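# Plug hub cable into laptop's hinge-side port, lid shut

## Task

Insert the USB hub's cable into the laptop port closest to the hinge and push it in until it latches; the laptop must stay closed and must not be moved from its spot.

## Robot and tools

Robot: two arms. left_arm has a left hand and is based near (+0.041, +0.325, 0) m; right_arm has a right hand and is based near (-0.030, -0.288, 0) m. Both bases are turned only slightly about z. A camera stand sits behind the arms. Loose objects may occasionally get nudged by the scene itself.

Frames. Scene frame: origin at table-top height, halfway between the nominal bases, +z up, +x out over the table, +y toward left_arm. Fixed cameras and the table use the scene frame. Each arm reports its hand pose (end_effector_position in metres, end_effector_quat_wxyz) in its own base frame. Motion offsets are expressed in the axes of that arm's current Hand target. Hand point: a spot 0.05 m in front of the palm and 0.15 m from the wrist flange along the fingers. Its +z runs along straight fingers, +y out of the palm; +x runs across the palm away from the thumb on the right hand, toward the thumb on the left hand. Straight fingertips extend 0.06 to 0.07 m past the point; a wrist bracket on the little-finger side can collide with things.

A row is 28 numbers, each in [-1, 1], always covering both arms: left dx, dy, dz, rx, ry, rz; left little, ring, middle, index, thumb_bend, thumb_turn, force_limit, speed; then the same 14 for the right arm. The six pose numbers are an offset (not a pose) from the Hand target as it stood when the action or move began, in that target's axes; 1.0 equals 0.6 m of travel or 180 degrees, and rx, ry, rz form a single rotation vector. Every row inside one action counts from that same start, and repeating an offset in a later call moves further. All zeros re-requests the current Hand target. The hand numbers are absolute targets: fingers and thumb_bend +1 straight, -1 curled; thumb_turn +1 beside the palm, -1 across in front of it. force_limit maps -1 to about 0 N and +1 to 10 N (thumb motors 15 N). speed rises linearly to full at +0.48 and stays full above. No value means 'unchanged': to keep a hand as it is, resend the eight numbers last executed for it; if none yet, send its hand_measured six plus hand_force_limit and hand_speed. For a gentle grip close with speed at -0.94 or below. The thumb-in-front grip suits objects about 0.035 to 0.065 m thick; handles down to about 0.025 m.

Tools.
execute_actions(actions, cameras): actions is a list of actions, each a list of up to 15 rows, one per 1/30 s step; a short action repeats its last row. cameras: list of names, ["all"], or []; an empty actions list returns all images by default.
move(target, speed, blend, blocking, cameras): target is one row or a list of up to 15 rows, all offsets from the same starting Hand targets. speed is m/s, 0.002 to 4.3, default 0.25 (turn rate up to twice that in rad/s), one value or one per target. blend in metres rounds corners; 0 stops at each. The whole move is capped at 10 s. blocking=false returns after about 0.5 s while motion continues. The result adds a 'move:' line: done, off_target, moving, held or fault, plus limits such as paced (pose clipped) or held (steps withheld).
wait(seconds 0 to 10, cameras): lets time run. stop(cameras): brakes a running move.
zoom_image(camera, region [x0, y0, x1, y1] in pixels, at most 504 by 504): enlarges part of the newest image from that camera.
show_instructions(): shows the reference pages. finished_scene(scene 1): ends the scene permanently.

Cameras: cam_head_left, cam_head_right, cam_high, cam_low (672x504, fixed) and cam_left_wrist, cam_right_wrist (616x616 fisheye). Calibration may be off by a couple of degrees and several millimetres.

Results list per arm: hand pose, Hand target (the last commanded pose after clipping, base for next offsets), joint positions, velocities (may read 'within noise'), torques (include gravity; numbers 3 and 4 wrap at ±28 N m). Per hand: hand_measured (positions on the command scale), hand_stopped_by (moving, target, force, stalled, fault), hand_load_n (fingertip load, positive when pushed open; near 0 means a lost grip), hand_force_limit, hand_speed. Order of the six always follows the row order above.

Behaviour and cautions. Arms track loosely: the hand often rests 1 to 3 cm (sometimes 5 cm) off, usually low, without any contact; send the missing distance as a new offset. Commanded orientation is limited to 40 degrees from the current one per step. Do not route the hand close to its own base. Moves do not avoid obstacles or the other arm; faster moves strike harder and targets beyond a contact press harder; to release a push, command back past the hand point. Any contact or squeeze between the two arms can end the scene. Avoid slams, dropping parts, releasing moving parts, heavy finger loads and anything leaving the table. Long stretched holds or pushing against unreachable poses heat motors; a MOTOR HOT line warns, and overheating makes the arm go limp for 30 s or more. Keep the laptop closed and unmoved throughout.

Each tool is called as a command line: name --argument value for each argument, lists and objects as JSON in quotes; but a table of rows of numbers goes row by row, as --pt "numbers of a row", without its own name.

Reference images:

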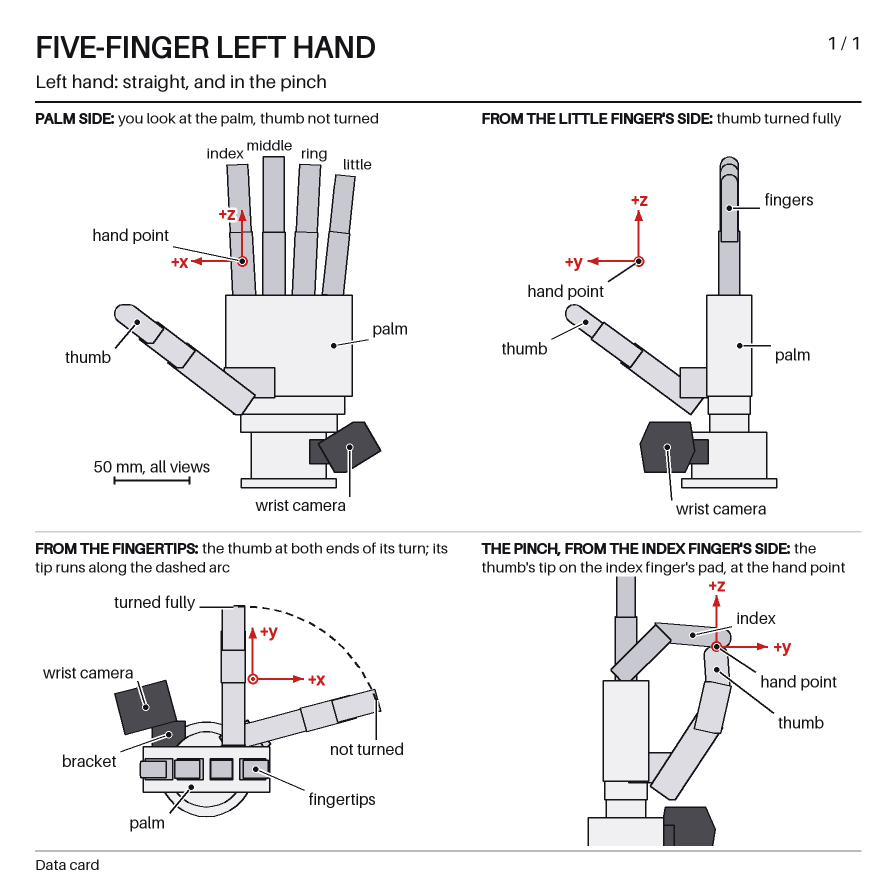

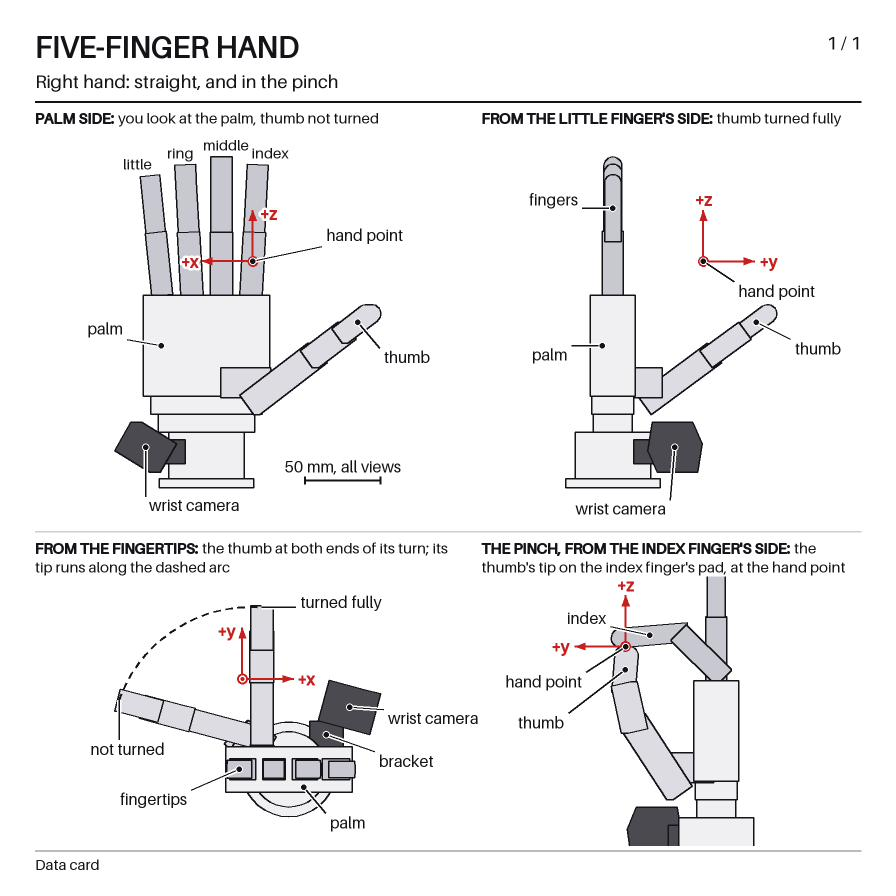

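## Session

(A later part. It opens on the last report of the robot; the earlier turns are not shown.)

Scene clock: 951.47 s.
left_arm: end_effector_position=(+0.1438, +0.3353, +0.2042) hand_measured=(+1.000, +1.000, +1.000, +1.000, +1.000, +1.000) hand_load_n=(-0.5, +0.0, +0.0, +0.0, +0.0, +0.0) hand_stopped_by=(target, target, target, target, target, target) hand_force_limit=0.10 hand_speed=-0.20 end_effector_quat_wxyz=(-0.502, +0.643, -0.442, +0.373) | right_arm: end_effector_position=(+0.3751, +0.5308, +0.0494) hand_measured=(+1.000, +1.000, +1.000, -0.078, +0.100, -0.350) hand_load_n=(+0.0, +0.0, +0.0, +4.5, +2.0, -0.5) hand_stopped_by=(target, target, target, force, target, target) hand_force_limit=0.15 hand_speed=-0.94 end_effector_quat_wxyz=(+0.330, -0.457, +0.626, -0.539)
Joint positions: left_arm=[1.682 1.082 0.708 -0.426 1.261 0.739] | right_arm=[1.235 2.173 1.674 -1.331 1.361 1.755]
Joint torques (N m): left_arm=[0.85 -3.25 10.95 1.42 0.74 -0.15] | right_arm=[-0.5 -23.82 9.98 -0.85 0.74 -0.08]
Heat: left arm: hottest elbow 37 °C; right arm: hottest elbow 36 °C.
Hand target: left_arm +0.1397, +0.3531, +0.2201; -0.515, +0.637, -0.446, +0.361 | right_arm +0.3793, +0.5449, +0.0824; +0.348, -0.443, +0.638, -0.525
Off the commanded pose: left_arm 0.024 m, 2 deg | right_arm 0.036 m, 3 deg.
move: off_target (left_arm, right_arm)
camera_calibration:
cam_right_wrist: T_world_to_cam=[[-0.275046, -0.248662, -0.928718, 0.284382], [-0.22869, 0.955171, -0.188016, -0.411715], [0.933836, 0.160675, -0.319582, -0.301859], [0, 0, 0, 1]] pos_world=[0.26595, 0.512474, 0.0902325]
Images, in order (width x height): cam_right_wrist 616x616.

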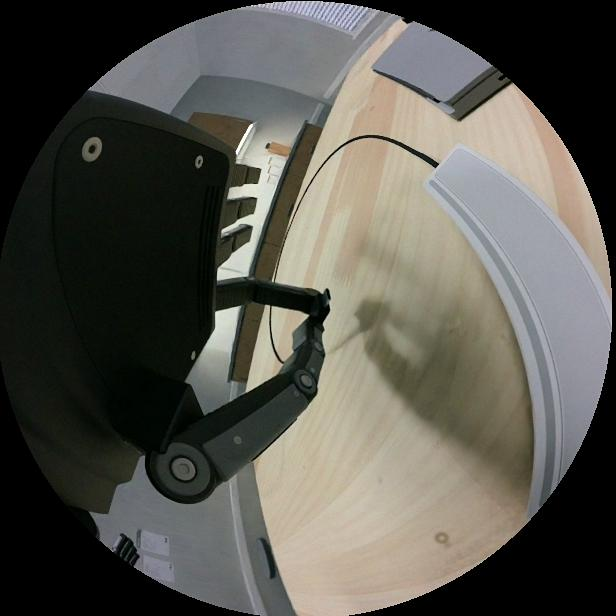

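move --pt "0 0 0 0 0 0 1 1 1 1 1 1 0.1 -0.2 0.0007 -0.0326 -0.0069 0 0 0 1 1 1 -0.2 0.1 -0.35 0.15 -0.94" --pt "0 0 0 0 0 0 1 1 1 1 1 1 0.1 -0.2 0.2817 -0.0067 -0.1217 0.0074 -0.3423 -0.0728 1 1 1 -0.2 0.1 -0.35 0.15 -0.94" --speed 0.18 --blend 0.02 --cameras '["cam_right_wrist", "cam_high", "cam_head_left"]'

Scene clock: 1015.90 s.
left_arm: end_effector_position=(+0.1438, +0.3353, +0.2042) hand_measured=(+1.000, +1.000, +1.000, +1.000, +1.000, +1.000) hand_load_n=(-0.5, +0.0, +0.0, +0.0, +0.0, -0.5) hand_stopped_by=(target, target, target, target, target, target) hand_force_limit=0.10 hand_speed=-0.20 end_effector_quat_wxyz=(-0.502, +0.643, -0.442, +0.373) | right_arm: end_effector_position=(+0.3581, +0.5120, +0.0807) hand_measured=(+1.000, +1.000, +1.000, -0.080, +0.100, -0.350) hand_load_n=(+0.0, +0.0, +0.0, +0.0, +0.5, +0.0) hand_stopped_by=(target, target, target, force, target, target) hand_force_limit=0.15 hand_speed=-0.94 end_effector_quat_wxyz=(+0.363, -0.470, +0.612, -0.522)
Joint positions: left_arm=[1.682 1.082 0.708 -0.426 1.261 0.739] | right_arm=[1.251 1.988 1.447 -0.975 1.378 1.468]
Joint torques (N m): left_arm=[0.97 -3.19 10.97 1.44 0.74 -0.15] | right_arm=[-0.73 -18.2 8.27 -0.43 0.82 0.06]
Heat: left arm: hottest elbow 37 °C; right arm: hottest elbow 38 °C.
Hand target: left_arm +0.1397, +0.3531, +0.2201; -0.515, +0.637, -0.446, +0.361 | right_arm +0.3612, +0.5166, +0.0832; +0.366, -0.464, +0.617, -0.520 (not the last commanded pose)
Off the commanded pose: left_arm 0.024 m, 2 deg | right_arm 0.147 m, 59 deg.
move: held (right_arm; a check stopped the path), off_target (left_arm); path passed 1 of 2 targets; blend cut to 0.01 m at target 1; limits=held
pose unreachable (right arm): on one or more control steps of this call, first in action 0 (counted from 0), this arm could not follow its commanded pose, so it was not sent that pose on those steps. It may still have moved: this result reports where it is.
cause: moving toward the commanded pose would bring a part of the arm too close to another arm (a part of this arm just beyond joint 4 (wrist pitch) and a part of the left arm just beyond its joint 2 (shoulder), 27 mm apart when this arm was first held).
camera_calibration:
cam_right_wrist: T_world_to_cam=[[-0.237283, -0.242757, -0.94062, 0.288456], [-0.29591, 0.94032, -0.168033, -0.361714], [0.925275, 0.238468, -0.294956, -0.311764], [0, 0, 0, 1]] pos_world=[0.249878, 0.484498, 0.11859]
Images, in order (width x height): cam_head_left 672x504, cam_high 672x504, cam_right_wrist 616x616.

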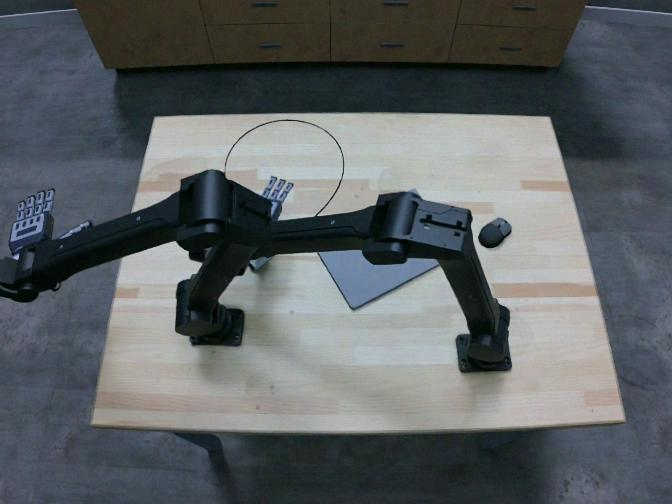

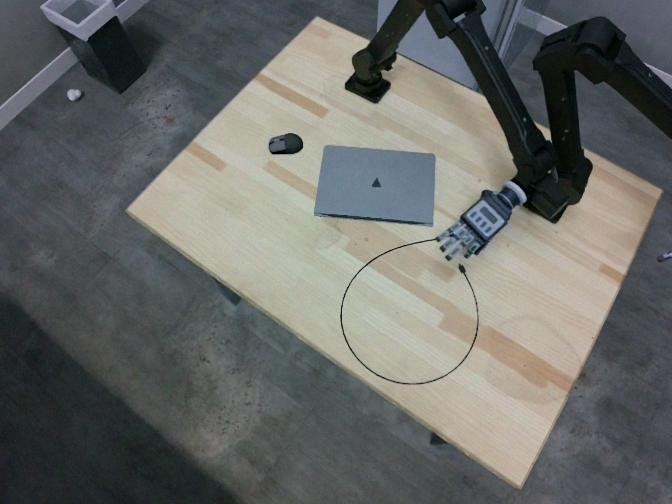

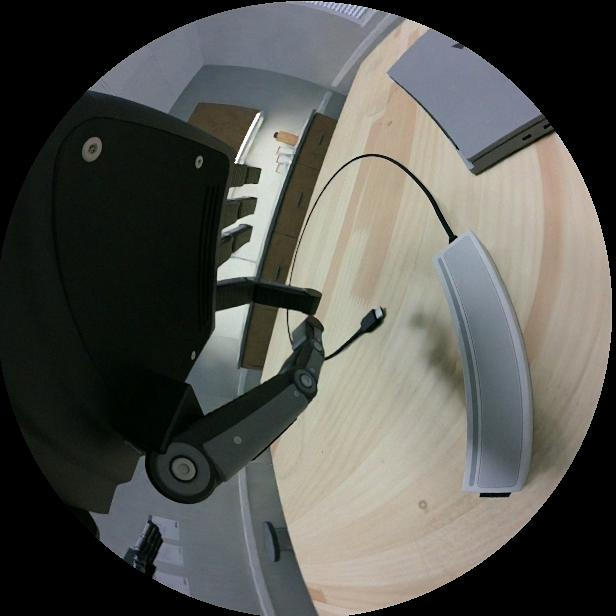

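move --target '[-0.3133,-0.024,0.1113,0,0,0,1,1,1,1,1,1,0.1,-0.2,0,0,0,0,0,0,1,1,1,0.3,0.1,-0.35,0.15,-0.6]' --speed 0.3 --cameras '["cam_right_wrist", "cam_head_left"]'

zoom_image --camera "cam_right_wrist" --region '[270, 240, 430, 380]'

Scene clock: 1038.40 s.
left_arm: end_effector_position=(+0.1342, +0.5376, +0.2067) hand_measured=(+1.000, +1.000, +1.000, +1.000, +1.000, +1.000) hand_load_n=(-0.5, +0.0, +0.0, +0.0, +0.0, -0.5) hand_stopped_by=(target, target, target, target, target, target) hand_force_limit=0.10 hand_speed=-0.20 end_effector_quat_wxyz=(-0.507, +0.647, -0.437, +0.365) | right_arm: end_effector_position=(+0.3581, +0.5121, +0.0807) hand_measured=(+1.000, +1.000, +1.000, +0.300, +0.100, -0.350) hand_load_n=(+0.0, -0.5, +0.0, +0.0, +0.0, +0.0) hand_stopped_by=(target, target, target, target, target, target) hand_force_limit=0.15 hand_speed=-0.60 end_effector_quat_wxyz=(+0.363, -0.469, +0.613, -0.522)
Joint positions: left_arm=[1.656 1.603 1.195 -0.296 1.226 0.645] | right_arm=[1.251 1.988 1.447 -0.975 1.378 1.47]
Joint torques (N m): left_arm=[-0.73 -10.23 11.23 1.24 0.71 -0.17] | right_arm=[-0.67 -18.26 8.46 -0.46 0.82 0.05]
Heat: left arm: hottest elbow 37 °C; right arm: hottest elbow 37 °C.
Hand target: left_arm +0.1396, +0.5532, +0.2206; -0.515, +0.637, -0.446, +0.361 | right_arm +0.3612, +0.5166, +0.0832; +0.366, -0.464, +0.617, -0.520
Off the commanded pose: left_arm 0.021 m, 2 deg | right_arm 0.006 m, 1 deg.
move: off_target (left_arm)
camera_calibration:
cam_right_wrist: T_world_to_cam=[[-0.23678, -0.241009, -0.941196, 0.287545], [-0.295485, 0.940718, -0.16655, -0.362189], [0.92554, 0.238674, -0.293958, -0.312049], [0, 0, 0, 1]] pos_world=[0.249877, 0.484497, 0.118585]
Images, in order (width x height): cam_head_left 672x504, cam_right_wrist 616x616.

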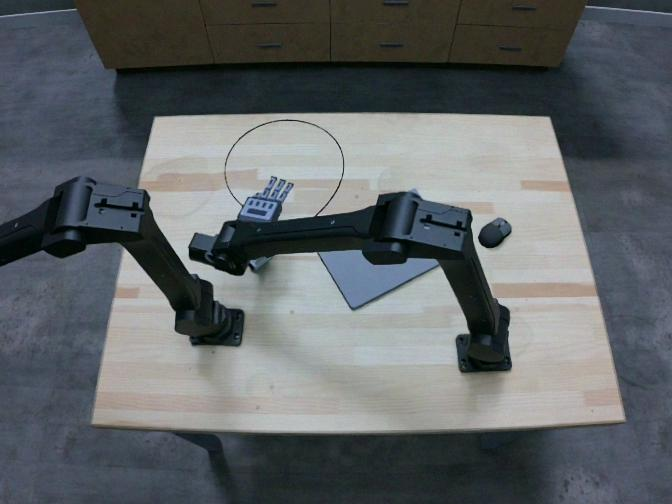

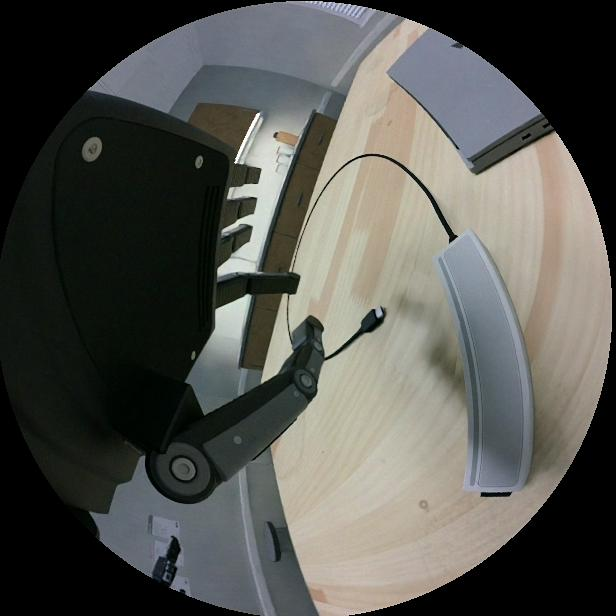

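Scaled by 3.150 from the camera's 616x616 image, which has a finer 880x880 frame.

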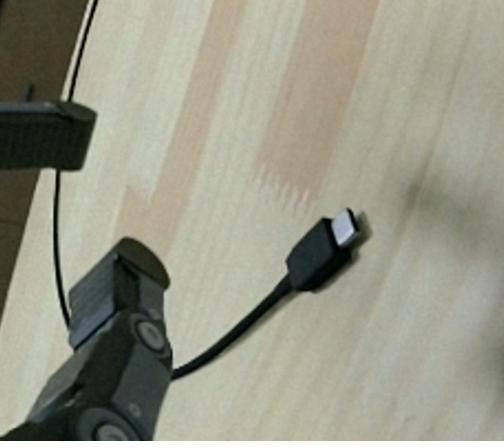

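move --target '[0,0,0,0,0,0,1,1,1,1,1,1,0.1,-0.2,-0.0255,0.0345,0.021,-0.001,0.0386,0.016,1,1,1,0.3,0.1,-0.33,0.15,-0.6]' --speed 0.08 --cameras '["cam_right_wrist"]'

zoom_image --camera "cam_right_wrist" --region '[270, 240, 410, 360]'

Scene clock: 1063.07 s.
left_arm: end_effector_position=(+0.1342, +0.5376, +0.2067) hand_measured=(+1.000, +1.000, +1.000, +1.000, +1.000, +1.000) hand_load_n=(+0.0, +0.0, +0.0, +0.0, +0.0, +0.0) hand_stopped_by=(target, target, target, target, target, target) hand_force_limit=0.10 hand_speed=-0.20 end_effector_quat_wxyz=(-0.507, +0.647, -0.437, +0.365) | right_arm: end_effector_position=(+0.3673, +0.5201, +0.0576) hand_measured=(+1.000, +1.000, +1.000, +0.300, +0.100, -0.330) hand_load_n=(+0.0, +0.0, -0.5, +0.0, +0.0, +0.0) hand_stopped_by=(target, target, target, target, target, target) hand_force_limit=0.15 hand_speed=-0.60 end_effector_quat_wxyz=(+0.337, -0.426, +0.643, -0.539)
Joint positions: left_arm=[1.656 1.603 1.195 -0.296 1.226 0.645] | right_arm=[1.245 2.189 1.699 -1.561 1.353 2.033]
Joint torques (N m): left_arm=[-0.67 -10.4 11.28 1.21 0.72 -0.13] | right_arm=[-0.97 -19.55 9.68 -1.17 0.66 0.06]
Heat: left arm: hottest elbow 38 °C; right arm: hottest elbow 37 °C.
Hand target: left_arm +0.1396, +0.5532, +0.2206; -0.515, +0.637, -0.446, +0.360 | right_arm +0.3735, +0.5280, +0.0601; +0.340, -0.417, +0.650, -0.537
Off the commanded pose: left_arm 0.022 m, 2 deg | right_arm 0.010 m, 1 deg.
move: off_target (left_arm)
camera_calibration:
cam_right_wrist: T_world_to_cam=[[-0.257056, -0.194901, -0.946539, 0.253619], [-0.177666, 0.972289, -0.151954, -0.431424], [0.949925, 0.129107, -0.28456, -0.281735], [0, 0, 0, 1]] pos_world=[0.256172, 0.505274, 0.0943333]
Images, in order (width x height): cam_right_wrist 616x616.

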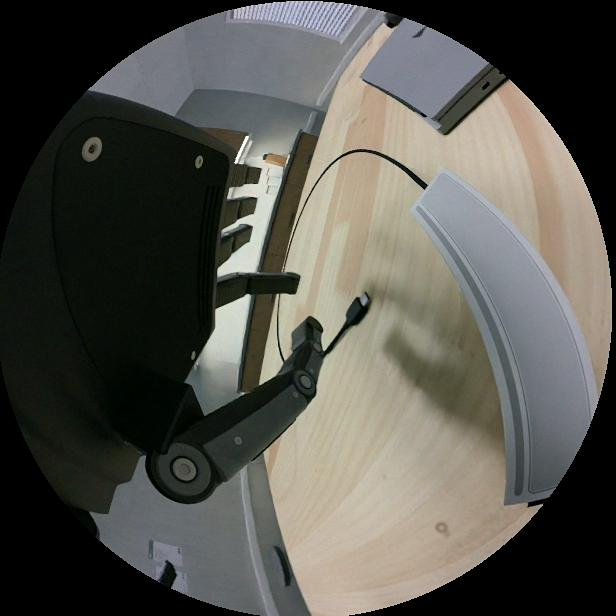

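Scaled by 3.600 from the camera's 616x616 image, which has a finer 880x880 frame.

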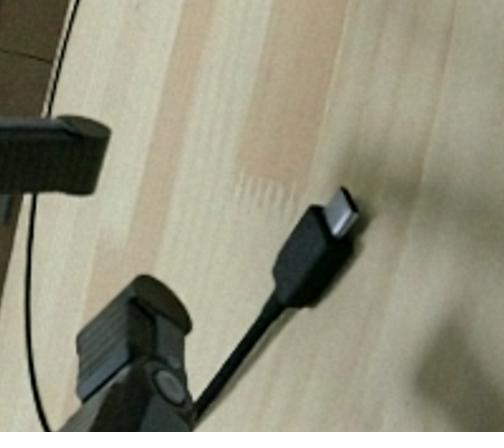

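move --target '[0,0,0,0,0,0,1,1,1,1,1,1,0.1,-0.2,-0.0015,0.0347,0.0137,0,0,0,1,1,1,0.3,0.1,-0.33,0.15,-0.6]' --speed 0.06 --cameras '["cam_right_wrist"]'

zoom_image --camera "cam_right_wrist" --region '[260, 250, 380, 350]'

Scene clock: 1070.97 s.
left_arm: end_effector_position=(+0.1342, +0.5376, +0.2067) hand_measured=(+1.000, +1.000, +1.000, +1.000, +1.000, +1.000) hand_load_n=(+0.0, +0.0, +0.0, +0.0, +0.0, -0.5) hand_stopped_by=(target, target, target, target, target, target) hand_force_limit=0.10 hand_speed=-0.20 end_effector_quat_wxyz=(-0.507, +0.647, -0.437, +0.365) | right_arm: end_effector_position=(+0.3698, +0.5201, +0.0370) hand_measured=(+1.000, +1.000, +1.000, +0.300, +0.100, -0.330) hand_load_n=(+0.0, +0.0, +0.0, +0.0, +0.0, +0.0) hand_stopped_by=(target, target, target, target, target, target) hand_force_limit=0.15 hand_speed=-0.60 end_effector_quat_wxyz=(+0.333, -0.427, +0.643, -0.542)
Joint positions: left_arm=[1.656 1.603 1.195 -0.296 1.226 0.645] | right_arm=[1.241 2.223 1.699 -1.535 1.353 2.034]
Joint torques (N m): left_arm=[-0.67 -10.34 11.23 1.26 0.71 -0.15] | right_arm=[-1.14 -20.13 8.7 -0.47 0.76 -0.03]
Heat: left arm: hottest elbow 39 °C; right arm: hottest elbow 37 °C.
Hand target: left_arm +0.1396, +0.5532, +0.2206; -0.515, +0.637, -0.446, +0.360 | right_arm +0.3775, +0.5270, +0.0381; +0.340, -0.417, +0.650, -0.537
Off the commanded pose: left_arm 0.022 m, 2 deg | right_arm 0.010 m, 2 deg.
move: off_target (left_arm)
camera_calibration:
cam_right_wrist: T_world_to_cam=[[-0.259865, -0.20009, -0.944687, 0.23842], [-0.174226, 0.971957, -0.15794, -0.435054], [0.949797, 0.123546, -0.287439, -0.286919], [0, 0, 0, 1]] pos_world=[0.258674, 0.506007, 0.0740485]
Images, in order (width x height): cam_right_wrist 616x616.

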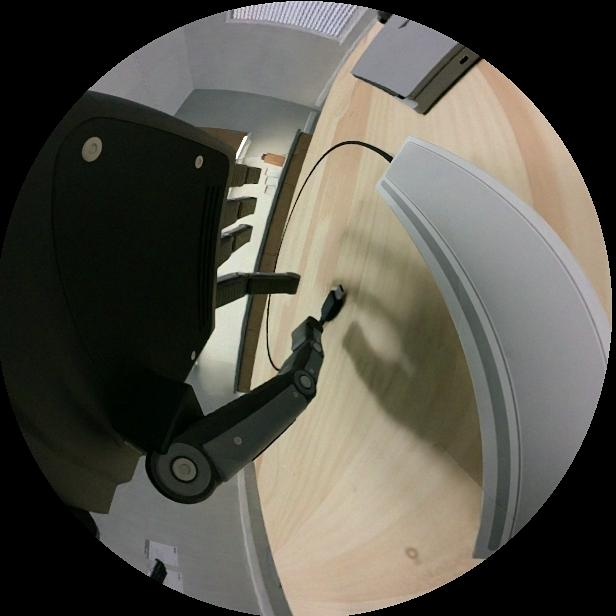

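Scaled by 4.200 from the camera's 616x616 image, which has a finer 880x880 frame.

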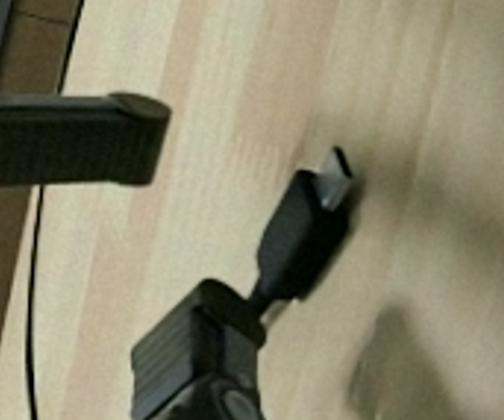

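move --target '[0,0,0,0,0,0,1,1,1,1,1,1,0.1,-0.2,0,0.0237,0.0065,0,0,0,1,1,1,0.3,0.1,-0.33,0.15,-0.6]' --speed 0.05 --cameras '["cam_right_wrist"]'

zoom_image --camera "cam_right_wrist" --region '[260, 250, 380, 350]'

Scene clock: 1078.07 s.
left_arm: end_effector_position=(+0.1342, +0.5376, +0.2067) hand_measured=(+1.000, +1.000, +1.000, +1.000, +1.000, +1.000) hand_load_n=(+0.0, +0.0, +0.0, +0.0, +0.0, -0.5) hand_stopped_by=(target, target, target, target, target, target) hand_force_limit=0.10 hand_speed=-0.20 end_effector_quat_wxyz=(-0.507, +0.647, -0.437, +0.365) | right_arm: end_effector_position=(+0.3718, +0.5232, +0.0260) hand_measured=(+1.000, +1.000, +1.000, +0.300, +0.100, -0.330) hand_load_n=(+0.0, +0.0, +0.0, +0.0, +0.0, +0.0) hand_stopped_by=(target, target, target, target, target, target) hand_force_limit=0.15 hand_speed=-0.60 end_effector_quat_wxyz=(+0.338, -0.422, +0.646, -0.538)
Joint positions: left_arm=[1.656 1.603 1.195 -0.296 1.226 0.645] | right_arm=[1.24 2.24 1.699 -1.501 1.353 2.034]
Joint torques (N m): left_arm=[-0.67 -10.29 11.25 1.26 0.71 -0.14] | right_arm=[-1.2 -20.01 7.82 -0.31 0.78 -0.08]
Heat: left arm: hottest elbow 39 °C; right arm: hottest elbow 36 °C.
Hand target: left_arm +0.1396, +0.5532, +0.2206; -0.515, +0.637, -0.446, +0.360 | right_arm +0.3785, +0.5264, +0.0234; +0.340, -0.417, +0.650, -0.537
Off the commanded pose: left_arm 0.022 m, 2 deg | right_arm 0.008 m, 1 deg.
move: off_target (left_arm)
camera_calibration:
cam_right_wrist: T_world_to_cam=[[-0.255003, -0.184601, -0.949155, 0.219397], [-0.171955, 0.974618, -0.143355, -0.442054], [0.951528, 0.126656, -0.280274, -0.294928], [0, 0, 0, 1]] pos_world=[0.260565, 0.50869, 0.0622104]
Images, in order (width x height): cam_right_wrist 616x616.

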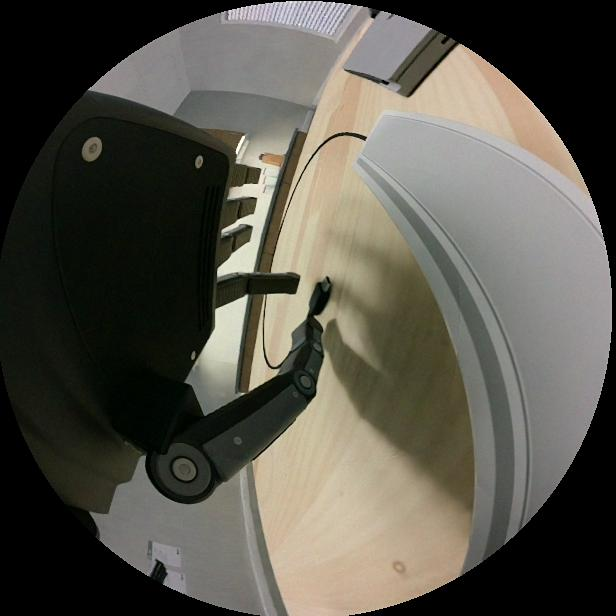

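Scaled by 4.200 from the camera's 616x616 image, which has a finer 880x880 frame.

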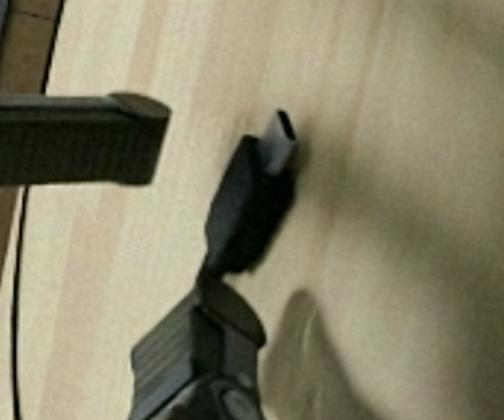

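move --target '[0,0,0,0,0,0,1,1,1,1,1,1,0.1,-0.2,0.01,0.0065,0.0014,0,0,0,1,1,1,0.3,0.1,-0.33,0.15,-0.6]' --speed 0.05 --cameras '["cam_right_wrist"]'

zoom_image --camera "cam_right_wrist" --region '[260, 250, 380, 350]'

Scene clock: 1085.00 s.
left_arm: end_effector_position=(+0.1342, +0.5376, +0.2067) hand_measured=(+1.000, +1.000, +1.000, +1.000, +1.000, +1.000) hand_load_n=(+0.0, +0.0, +0.0, +0.0, +0.0, -0.5) hand_stopped_by=(target, target, target, target, target, target) hand_force_limit=0.10 hand_speed=-0.20 end_effector_quat_wxyz=(-0.507, +0.647, -0.437, +0.365) | right_arm: end_effector_position=(+0.3716, +0.5223, +0.0232) hand_measured=(+1.000, +1.000, +1.000, +0.300, +0.100, -0.330) hand_load_n=(+0.0, +0.0, +0.0, +0.0, -1.0, +0.0) hand_stopped_by=(target, target, target, target, target, target) hand_force_limit=0.15 hand_speed=-0.60 end_effector_quat_wxyz=(+0.340, -0.421, +0.647, -0.537)
Joint positions: left_arm=[1.656 1.603 1.195 -0.296 1.226 0.645] | right_arm=[1.24 2.24 1.69 -1.487 1.354 2.034]
Joint torques (N m): left_arm=[-0.62 -10.4 11.26 1.22 0.7 -0.15] | right_arm=[-1.08 -20.6 6.19 -0.31 0.75 -0.05]
Heat: left arm: hottest elbow 39 °C; right arm: hottest elbow 36 °C.
Hand target: left_arm +0.1396, +0.5532, +0.2206; -0.515, +0.637, -0.446, +0.360 | right_arm +0.3761, +0.5210, +0.0195; +0.340, -0.417, +0.650, -0.537
Off the commanded pose: left_arm 0.022 m, 2 deg | right_arm 0.006 m, 1 deg.
move: off_target (left_arm)
camera_calibration:
cam_right_wrist: T_world_to_cam=[[-0.252754, -0.180524, -0.95054, 0.213585], [-0.17199, 0.975176, -0.13947, -0.441976], [0.952121, 0.128231, -0.277528, -0.296488], [0, 0, 0, 1]] pos_world=[0.260261, 0.50758, 0.0590952]
Images, in order (width x height): cam_right_wrist 616x616.

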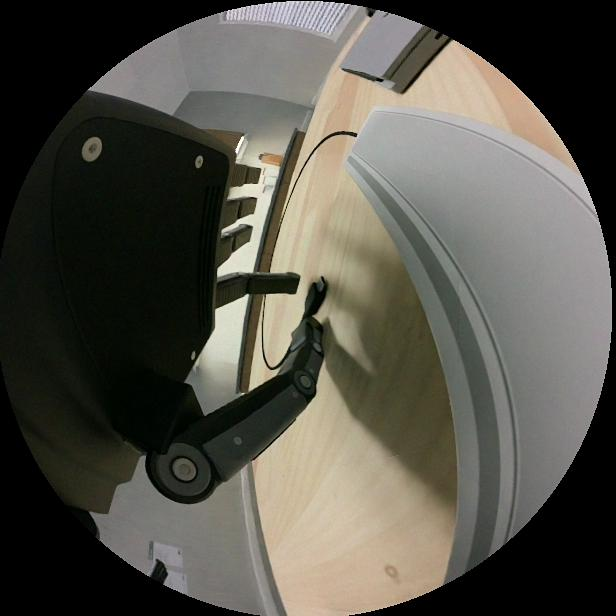

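Scaled by 4.200 from the camera's 616x616 image, which has a finer 880x880 frame.

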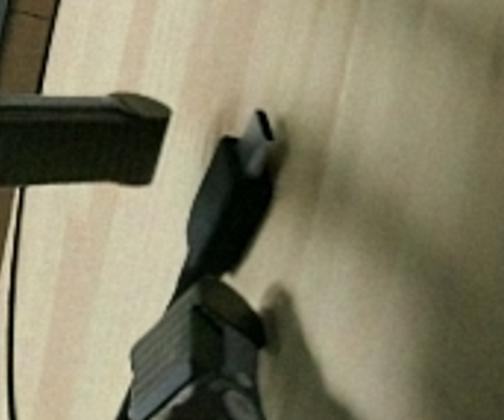

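move --target '[0,0,0,0,0,0,1,1,1,1,1,1,0.1,-0.2,0.0117,-0.0033,0,0,0,0,1,1,1,0.3,0.1,-0.35,0.15,-0.6]' --speed 0.05 --cameras '["cam_right_wrist"]'

zoom_image --camera "cam_right_wrist" --region '[260, 250, 380, 350]'

Scene clock: 1095.37 s.
left_arm: end_effector_position=(+0.1342, +0.5376, +0.2067) hand_measured=(+1.000, +1.000, +1.000, +1.000, +1.000, +1.000) hand_load_n=(+0.0, +0.0, +0.0, +0.0, +0.0, -0.5) hand_stopped_by=(target, target, target, target, target, target) hand_force_limit=0.10 hand_speed=-0.20 end_effector_quat_wxyz=(-0.507, +0.647, -0.437, +0.365) | right_arm: end_effector_position=(+0.3716, +0.5192, +0.0220) hand_measured=(+1.000, +1.000, +1.000, +0.300, +0.100, -0.350) hand_load_n=(+0.0, +0.0, +0.0, +0.0, -4.0, +1.5) hand_stopped_by=(target, target, target, target, target, target) hand_force_limit=0.15 hand_speed=-0.60 end_effector_quat_wxyz=(+0.344, -0.419, +0.644, -0.539)
Joint positions: left_arm=[1.656 1.603 1.195 -0.296 1.226 0.645] | right_arm=[1.24 2.237 1.674 -1.48 1.366 2.042]
Joint torques (N m): left_arm=[-0.73 -10.4 11.28 1.22 0.71 -0.15] | right_arm=[-1.03 -21.48 5.18 -0.5 0.32 -0.09]
Heat: left arm: hottest elbow 39 °C; right arm: hottest elbow 36 °C.
Hand target: left_arm +0.1396, +0.5532, +0.2206; -0.515, +0.637, -0.446, +0.360 | right_arm +0.3734, +0.5144, +0.0214; +0.340, -0.417, +0.650, -0.537
Off the commanded pose: left_arm 0.022 m, 2 deg | right_arm 0.005 m, 1 deg.
move: off_target (left_arm)
camera_calibration:
cam_right_wrist: T_world_to_cam=[[-0.24113, -0.182753, -0.95313, 0.208792], [-0.173927, 0.974347, -0.14282, -0.437929], [0.95478, 0.131337, -0.26673, -0.299301], [0, 0, 0, 1]] pos_world=[0.259945, 0.504161, 0.0566285]
Images, in order (width x height): cam_right_wrist 616x616.

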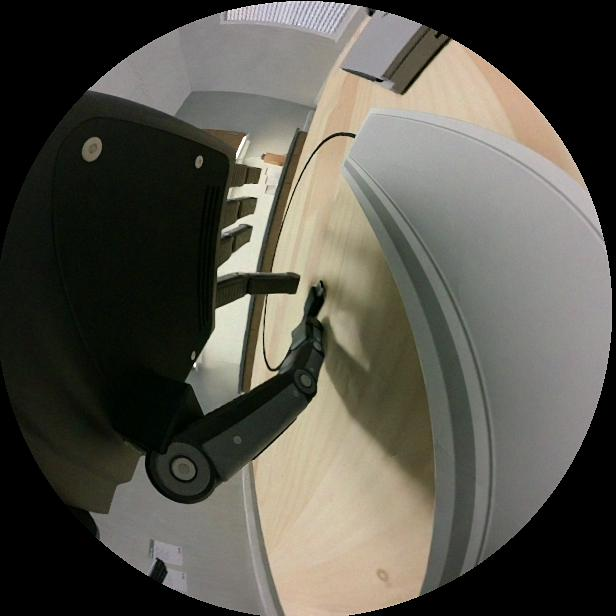

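Scaled by 4.200 from the camera's 616x616 image, which has a finer 880x880 frame.

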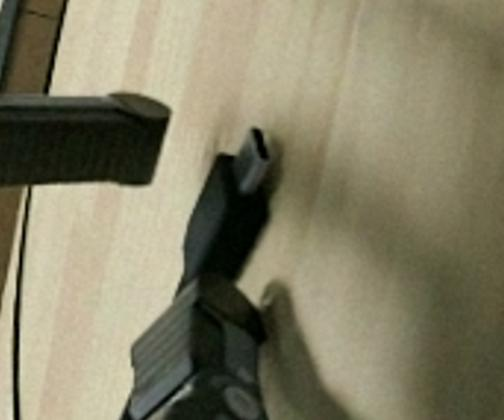

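move --target '[0,0,0,0,0,0,1,1,1,1,1,1,0.1,-0.2,0,0,0,0,0,0,1,1,1,-0.2,0.1,-0.35,-0.4,-0.9]' --speed 0.05 --cameras '["cam_right_wrist"]'

zoom_image --camera "cam_right_wrist" --region '[290, 270, 350, 330]'

Scene clock: 1109.87 s.
left_arm: end_effector_position=(+0.1342, +0.5376, +0.2067) hand_measured=(+1.000, +1.000, +1.000, +1.000, +1.000, +1.000) hand_load_n=(+0.0, +0.0, -0.5, +0.0, +0.0, -0.5) hand_stopped_by=(target, target, target, target, target, target) hand_force_limit=0.10 hand_speed=-0.20 end_effector_quat_wxyz=(-0.507, +0.647, -0.437, +0.365) | right_arm: end_effector_position=(+0.3740, +0.5183, +0.0230) hand_measured=(+1.000, +1.000, +1.000, -0.052, +0.100, -0.350) hand_load_n=(+0.0, +0.0, +0.0, +1.5, +0.5, +0.0) hand_stopped_by=(target, target, target, force, target, target) hand_force_limit=-0.40 hand_speed=-0.90 end_effector_quat_wxyz=(+0.347, -0.417, +0.644, -0.540)
Joint positions: left_arm=[1.656 1.603 1.195 -0.296 1.226 0.645] | right_arm=[1.236 2.236 1.673 -1.478 1.371 2.045]
Joint torques (N m): left_arm=[-0.67 -10.4 11.26 1.24 0.7 -0.15] | right_arm=[-0.91 -21.42 5.22 -0.5 0.16 -0.11]
Heat: left arm: hottest elbow 39 °C; right arm: hottest elbow 36 °C.
Hand target: left_arm +0.1396, +0.5532, +0.2206; -0.515, +0.637, -0.446, +0.360 | right_arm +0.3734, +0.5143, +0.0213; +0.340, -0.417, +0.650, -0.537
Off the commanded pose: left_arm 0.022 m, 2 deg | right_arm 0.004 m, 1 deg.
move: off_target (left_arm)
camera_calibration:
cam_right_wrist: T_world_to_cam=[[-0.235427, -0.179811, -0.955114, 0.206633], [-0.171575, 0.974991, -0.141262, -0.437768], [0.956628, 0.130617, -0.26039, -0.301578], [0, 0, 0, 1]] pos_world=[0.262035, 0.503366, 0.0569906]
Images, in order (width x height): cam_right_wrist 616x616.

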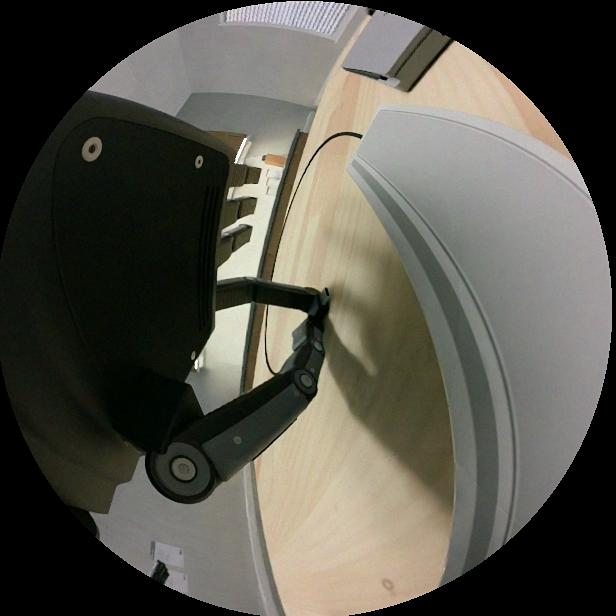

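Scaled by 8.400 from the camera's 616x616 image, which has a finer 880x880 frame.

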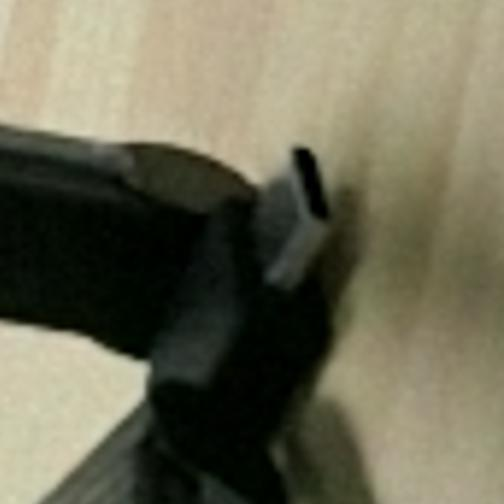

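move --pt "0 0 0 0 0 0 1 1 1 1 1 1 0.1 -0.2 0 0 0 0 0 0 1 1 1 -0.25 0.1 -0.35 -0.05 -0.93" --pt "0 0 0 0 0 0 1 1 1 1 1 1 0.1 -0.2 0 0 0 0 0 0 1 1 1 -0.2 0.1 -0.35 0.15 -0.94" --pt "0 0 0 0 0 0 1 1 1 1 1 1 0.1 -0.2 0 0 0 0 0 0 1 1 1 -0.25 0.1 -0.35 0.4 -0.95" --speed 0.05 --cameras '["cam_right_wrist"]'

zoom_image --camera "cam_right_wrist" --region '[290, 270, 350, 330]'

Scene clock: 1114.87 s.
left_arm: end_effector_position=(+0.1342, +0.5376, +0.2067) hand_measured=(+1.000, +1.000, +1.000, +1.000, +1.000, +1.000) hand_load_n=(+0.0, +0.0, +0.0, +0.0, +0.0, -0.5) hand_stopped_by=(target, target, target, target, target, target) hand_force_limit=0.10 hand_speed=-0.20 end_effector_quat_wxyz=(-0.507, +0.647, -0.437, +0.365) | right_arm: end_effector_position=(+0.3751, +0.5177, +0.0233) hand_measured=(+1.000, +1.000, +1.000, -0.082, +0.100, -0.350) hand_load_n=(+0.0, +0.0, +0.0, +6.0, +1.5, -0.5) hand_stopped_by=(target, target, target, force, target, target) hand_force_limit=0.40 hand_speed=-0.95 end_effector_quat_wxyz=(+0.346, -0.416, +0.644, -0.540)
Joint positions: left_arm=[1.656 1.603 1.195 -0.296 1.226 0.645] | right_arm=[1.234 2.236 1.673 -1.478 1.372 2.046]
Joint torques (N m): left_arm=[-0.56 -10.46 11.22 1.2 0.7 -0.15] | right_arm=[-0.67 -21.66 5.27 -0.47 0.12 -0.11]
Heat: left arm: hottest elbow 39 °C; right arm: hottest elbow 36 °C.
Hand target: left_arm +0.1396, +0.5532, +0.2206; -0.515, +0.637, -0.446, +0.360 | right_arm +0.3734, +0.5144, +0.0214; +0.340, -0.417, +0.650, -0.537
Off the commanded pose: left_arm 0.022 m, 2 deg | right_arm 0.004 m, 1 deg.
move: off_target (left_arm)
camera_calibration:
cam_right_wrist: T_world_to_cam=[[-0.235207, -0.178886, -0.955342, 0.206458], [-0.169718, 0.975375, -0.140852, -0.437796], [0.957013, 0.129009, -0.259775, -0.301746], [0, 0, 0, 1]] pos_world=[0.263033, 0.502876, 0.057187]
Images, in order (width x height): cam_right_wrist 616x616.

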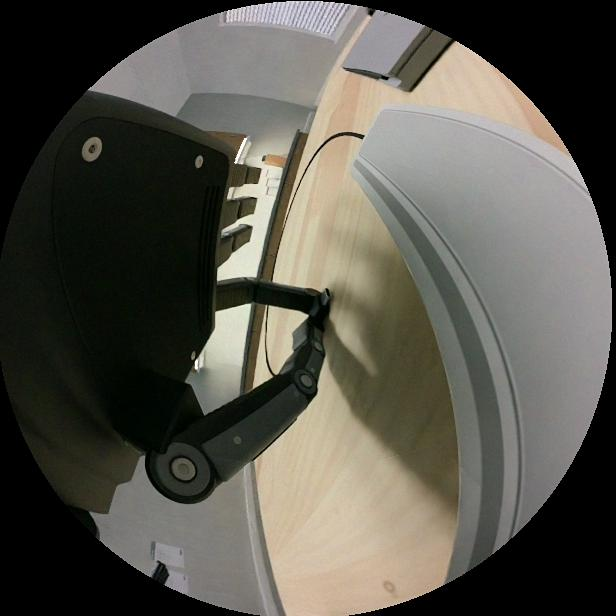

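Scaled by 8.400 from the camera's 616x616 image, which has a finer 880x880 frame.

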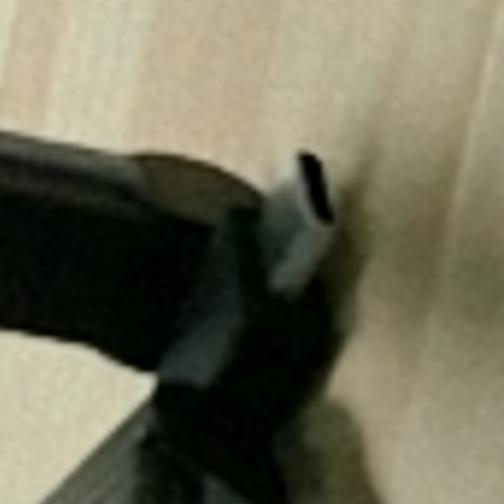

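move --target '[0,0,0,0,0,0,1,1,1,1,1,1,0.1,-0.2,0,-0.0735,-0.0145,0,0,0,1,1,1,-0.25,0.1,-0.35,0.4,-0.95]' --speed 0.03 --cameras '["cam_right_wrist"]'

zoom_image --camera "cam_right_wrist" --region '[290, 270, 350, 330]'

Scene clock: 1121.43 s.
left_arm: end_effector_position=(+0.1342, +0.5376, +0.2067) hand_measured=(+1.000, +1.000, +1.000, +1.000, +1.000, +1.000) hand_load_n=(+0.0, +0.0, +0.0, +0.0, +0.0, -0.5) hand_stopped_by=(target, target, target, target, target, target) hand_force_limit=0.10 hand_speed=-0.20 end_effector_quat_wxyz=(-0.507, +0.647, -0.437, +0.365) | right_arm: end_effector_position=(+0.3714, +0.5109, +0.0412) hand_measured=(+1.000, +1.000, +1.000, -0.082, +0.100, -0.350) hand_load_n=(+0.0, +0.0, +0.0, +4.5, +2.0, -1.0) hand_stopped_by=(target, target, target, force, target, target) hand_force_limit=0.40 hand_speed=-0.95 end_effector_quat_wxyz=(+0.333, -0.423, +0.644, -0.544)
Joint positions: left_arm=[1.656 1.603 1.195 -0.296 1.226 0.645] | right_arm=[1.234 2.203 1.673 -1.537 1.356 2.046]
Joint torques (N m): left_arm=[-0.62 -10.4 11.22 1.24 0.7 -0.14] | right_arm=[-0.62 -23.71 7.38 -1.26 0.66 -0.15]
Heat: left arm: hottest elbow 39 °C; right arm: hottest elbow 36 °C.
Hand target: left_arm +0.1396, +0.5532, +0.2206; -0.515, +0.637, -0.446, +0.360 | right_arm +0.3735, +0.5146, +0.0663; +0.340, -0.417, +0.650, -0.537
Off the commanded pose: left_arm 0.022 m, 2 deg | right_arm 0.026 m, 1 deg.
move: off_target (left_arm, right_arm)
camera_calibration:
cam_right_wrist: T_world_to_cam=[[-0.257475, -0.196985, -0.945993, 0.238591], [-0.165861, 0.97348, -0.157566, -0.428959], [0.951944, 0.116334, -0.283319, -0.2834], [0, 0, 0, 1]] pos_world=[0.260065, 0.497551, 0.0778237]
Images, in order (width x height): cam_right_wrist 616x616.

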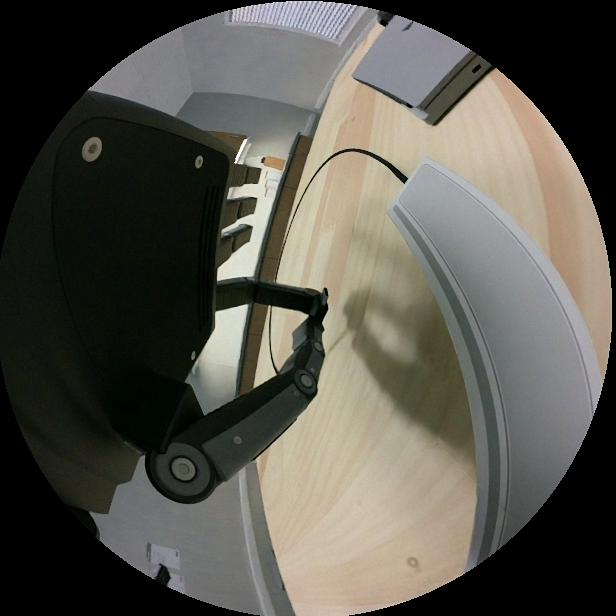

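Scaled by 8.400 from the camera's 616x616 image, which has a finer 880x880 frame.

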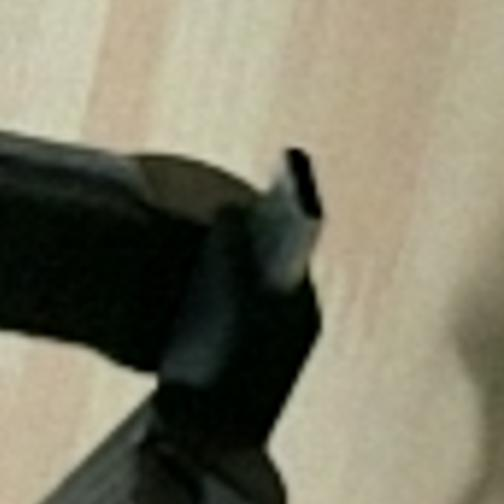

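move --target '[0,0,0,0,0,0,1,1,1,1,1,1,0.1,-0.2,0.107,-0.0365,-0.0595,0.001,-0.1636,-0.0321,1,1,1,-0.25,0.1,-0.35,0.4,-0.95]' --speed 0.05 --cameras '["cam_right_wrist"]'

zoom_image --camera "cam_right_wrist" --region '[290, 270, 350, 330]'

Scene clock: 1138.93 s.
left_arm: end_effector_position=(+0.1342, +0.5376, +0.2067) hand_measured=(+1.000, +1.000, +1.000, +1.000, +1.000, +1.000) hand_load_n=(+0.0, +0.0, +0.0, -0.5, +0.0, +0.0) hand_stopped_by=(target, target, target, target, target, target) hand_force_limit=0.10 hand_speed=-0.20 end_effector_quat_wxyz=(-0.507, +0.647, -0.437, +0.365) | right_arm: end_effector_position=(+0.3185, +0.4640, +0.0763) hand_measured=(+1.000, +1.000, +1.000, -0.082, +0.100, -0.350) hand_load_n=(+0.0, +0.0, +0.0, +4.0, +1.5, +0.0) hand_stopped_by=(target, target, target, force, target, target) hand_force_limit=0.40 hand_speed=-0.95 end_effector_quat_wxyz=(-0.451, +0.581, -0.518, +0.437)
Joint positions: left_arm=[1.656 1.603 1.195 -0.296 1.226 0.645] | right_arm=[1.243 1.677 0.829 0.342 1.12 0.423]
Joint torques (N m): left_arm=[-0.62 -10.23 11.26 1.25 0.71 -0.15] | right_arm=[-0.21 -15.74 6.41 1.65 0.33 -0.18]
Heat: left arm: hottest elbow 39 °C; right arm: hottest elbow 36 °C.
Hand target: left_arm +0.1396, +0.5532, +0.2206; -0.515, +0.637, -0.446, +0.360 | right_arm +0.3186, +0.4695, +0.0950; -0.467, +0.571, -0.520, +0.431
Off the commanded pose: left_arm 0.022 m, 2 deg | right_arm 0.020 m, 2 deg.
move: off_target (left_arm, right_arm)
camera_calibration:
cam_right_wrist: T_world_to_cam=[[-0.149517, -0.308298, -0.939467, 0.265631], [-0.627216, 0.764083, -0.150921, -0.143027], [0.764359, 0.566684, -0.307612, -0.365044], [0, 0, 0, 1]] pos_world=[0.229032, 0.398042, 0.115673]
Images, in order (width x height): cam_right_wrist 616x616.

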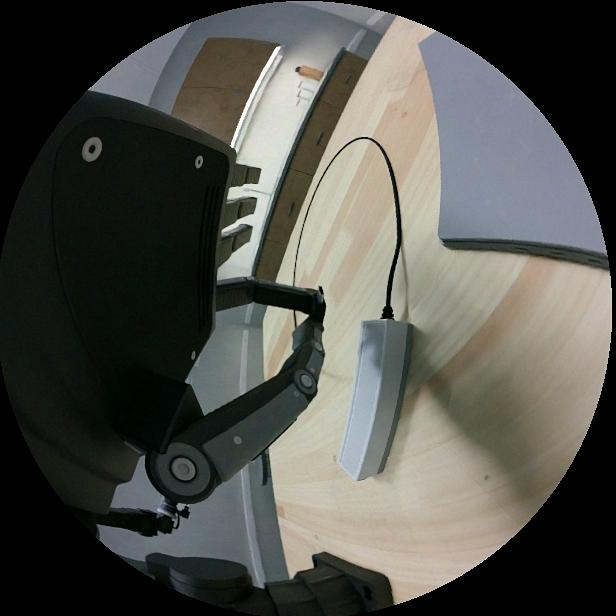

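Scaled by 8.400 from the camera's 616x616 image, which has a finer 880x880 frame.

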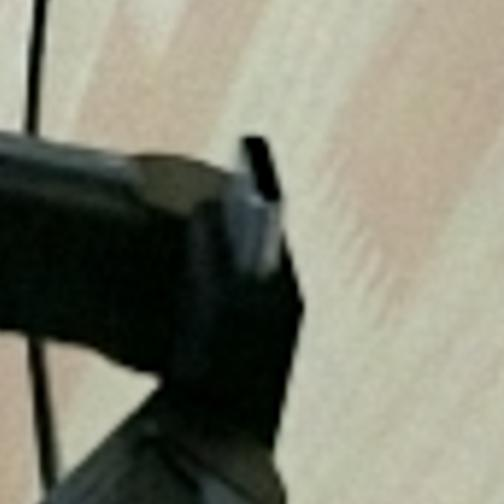

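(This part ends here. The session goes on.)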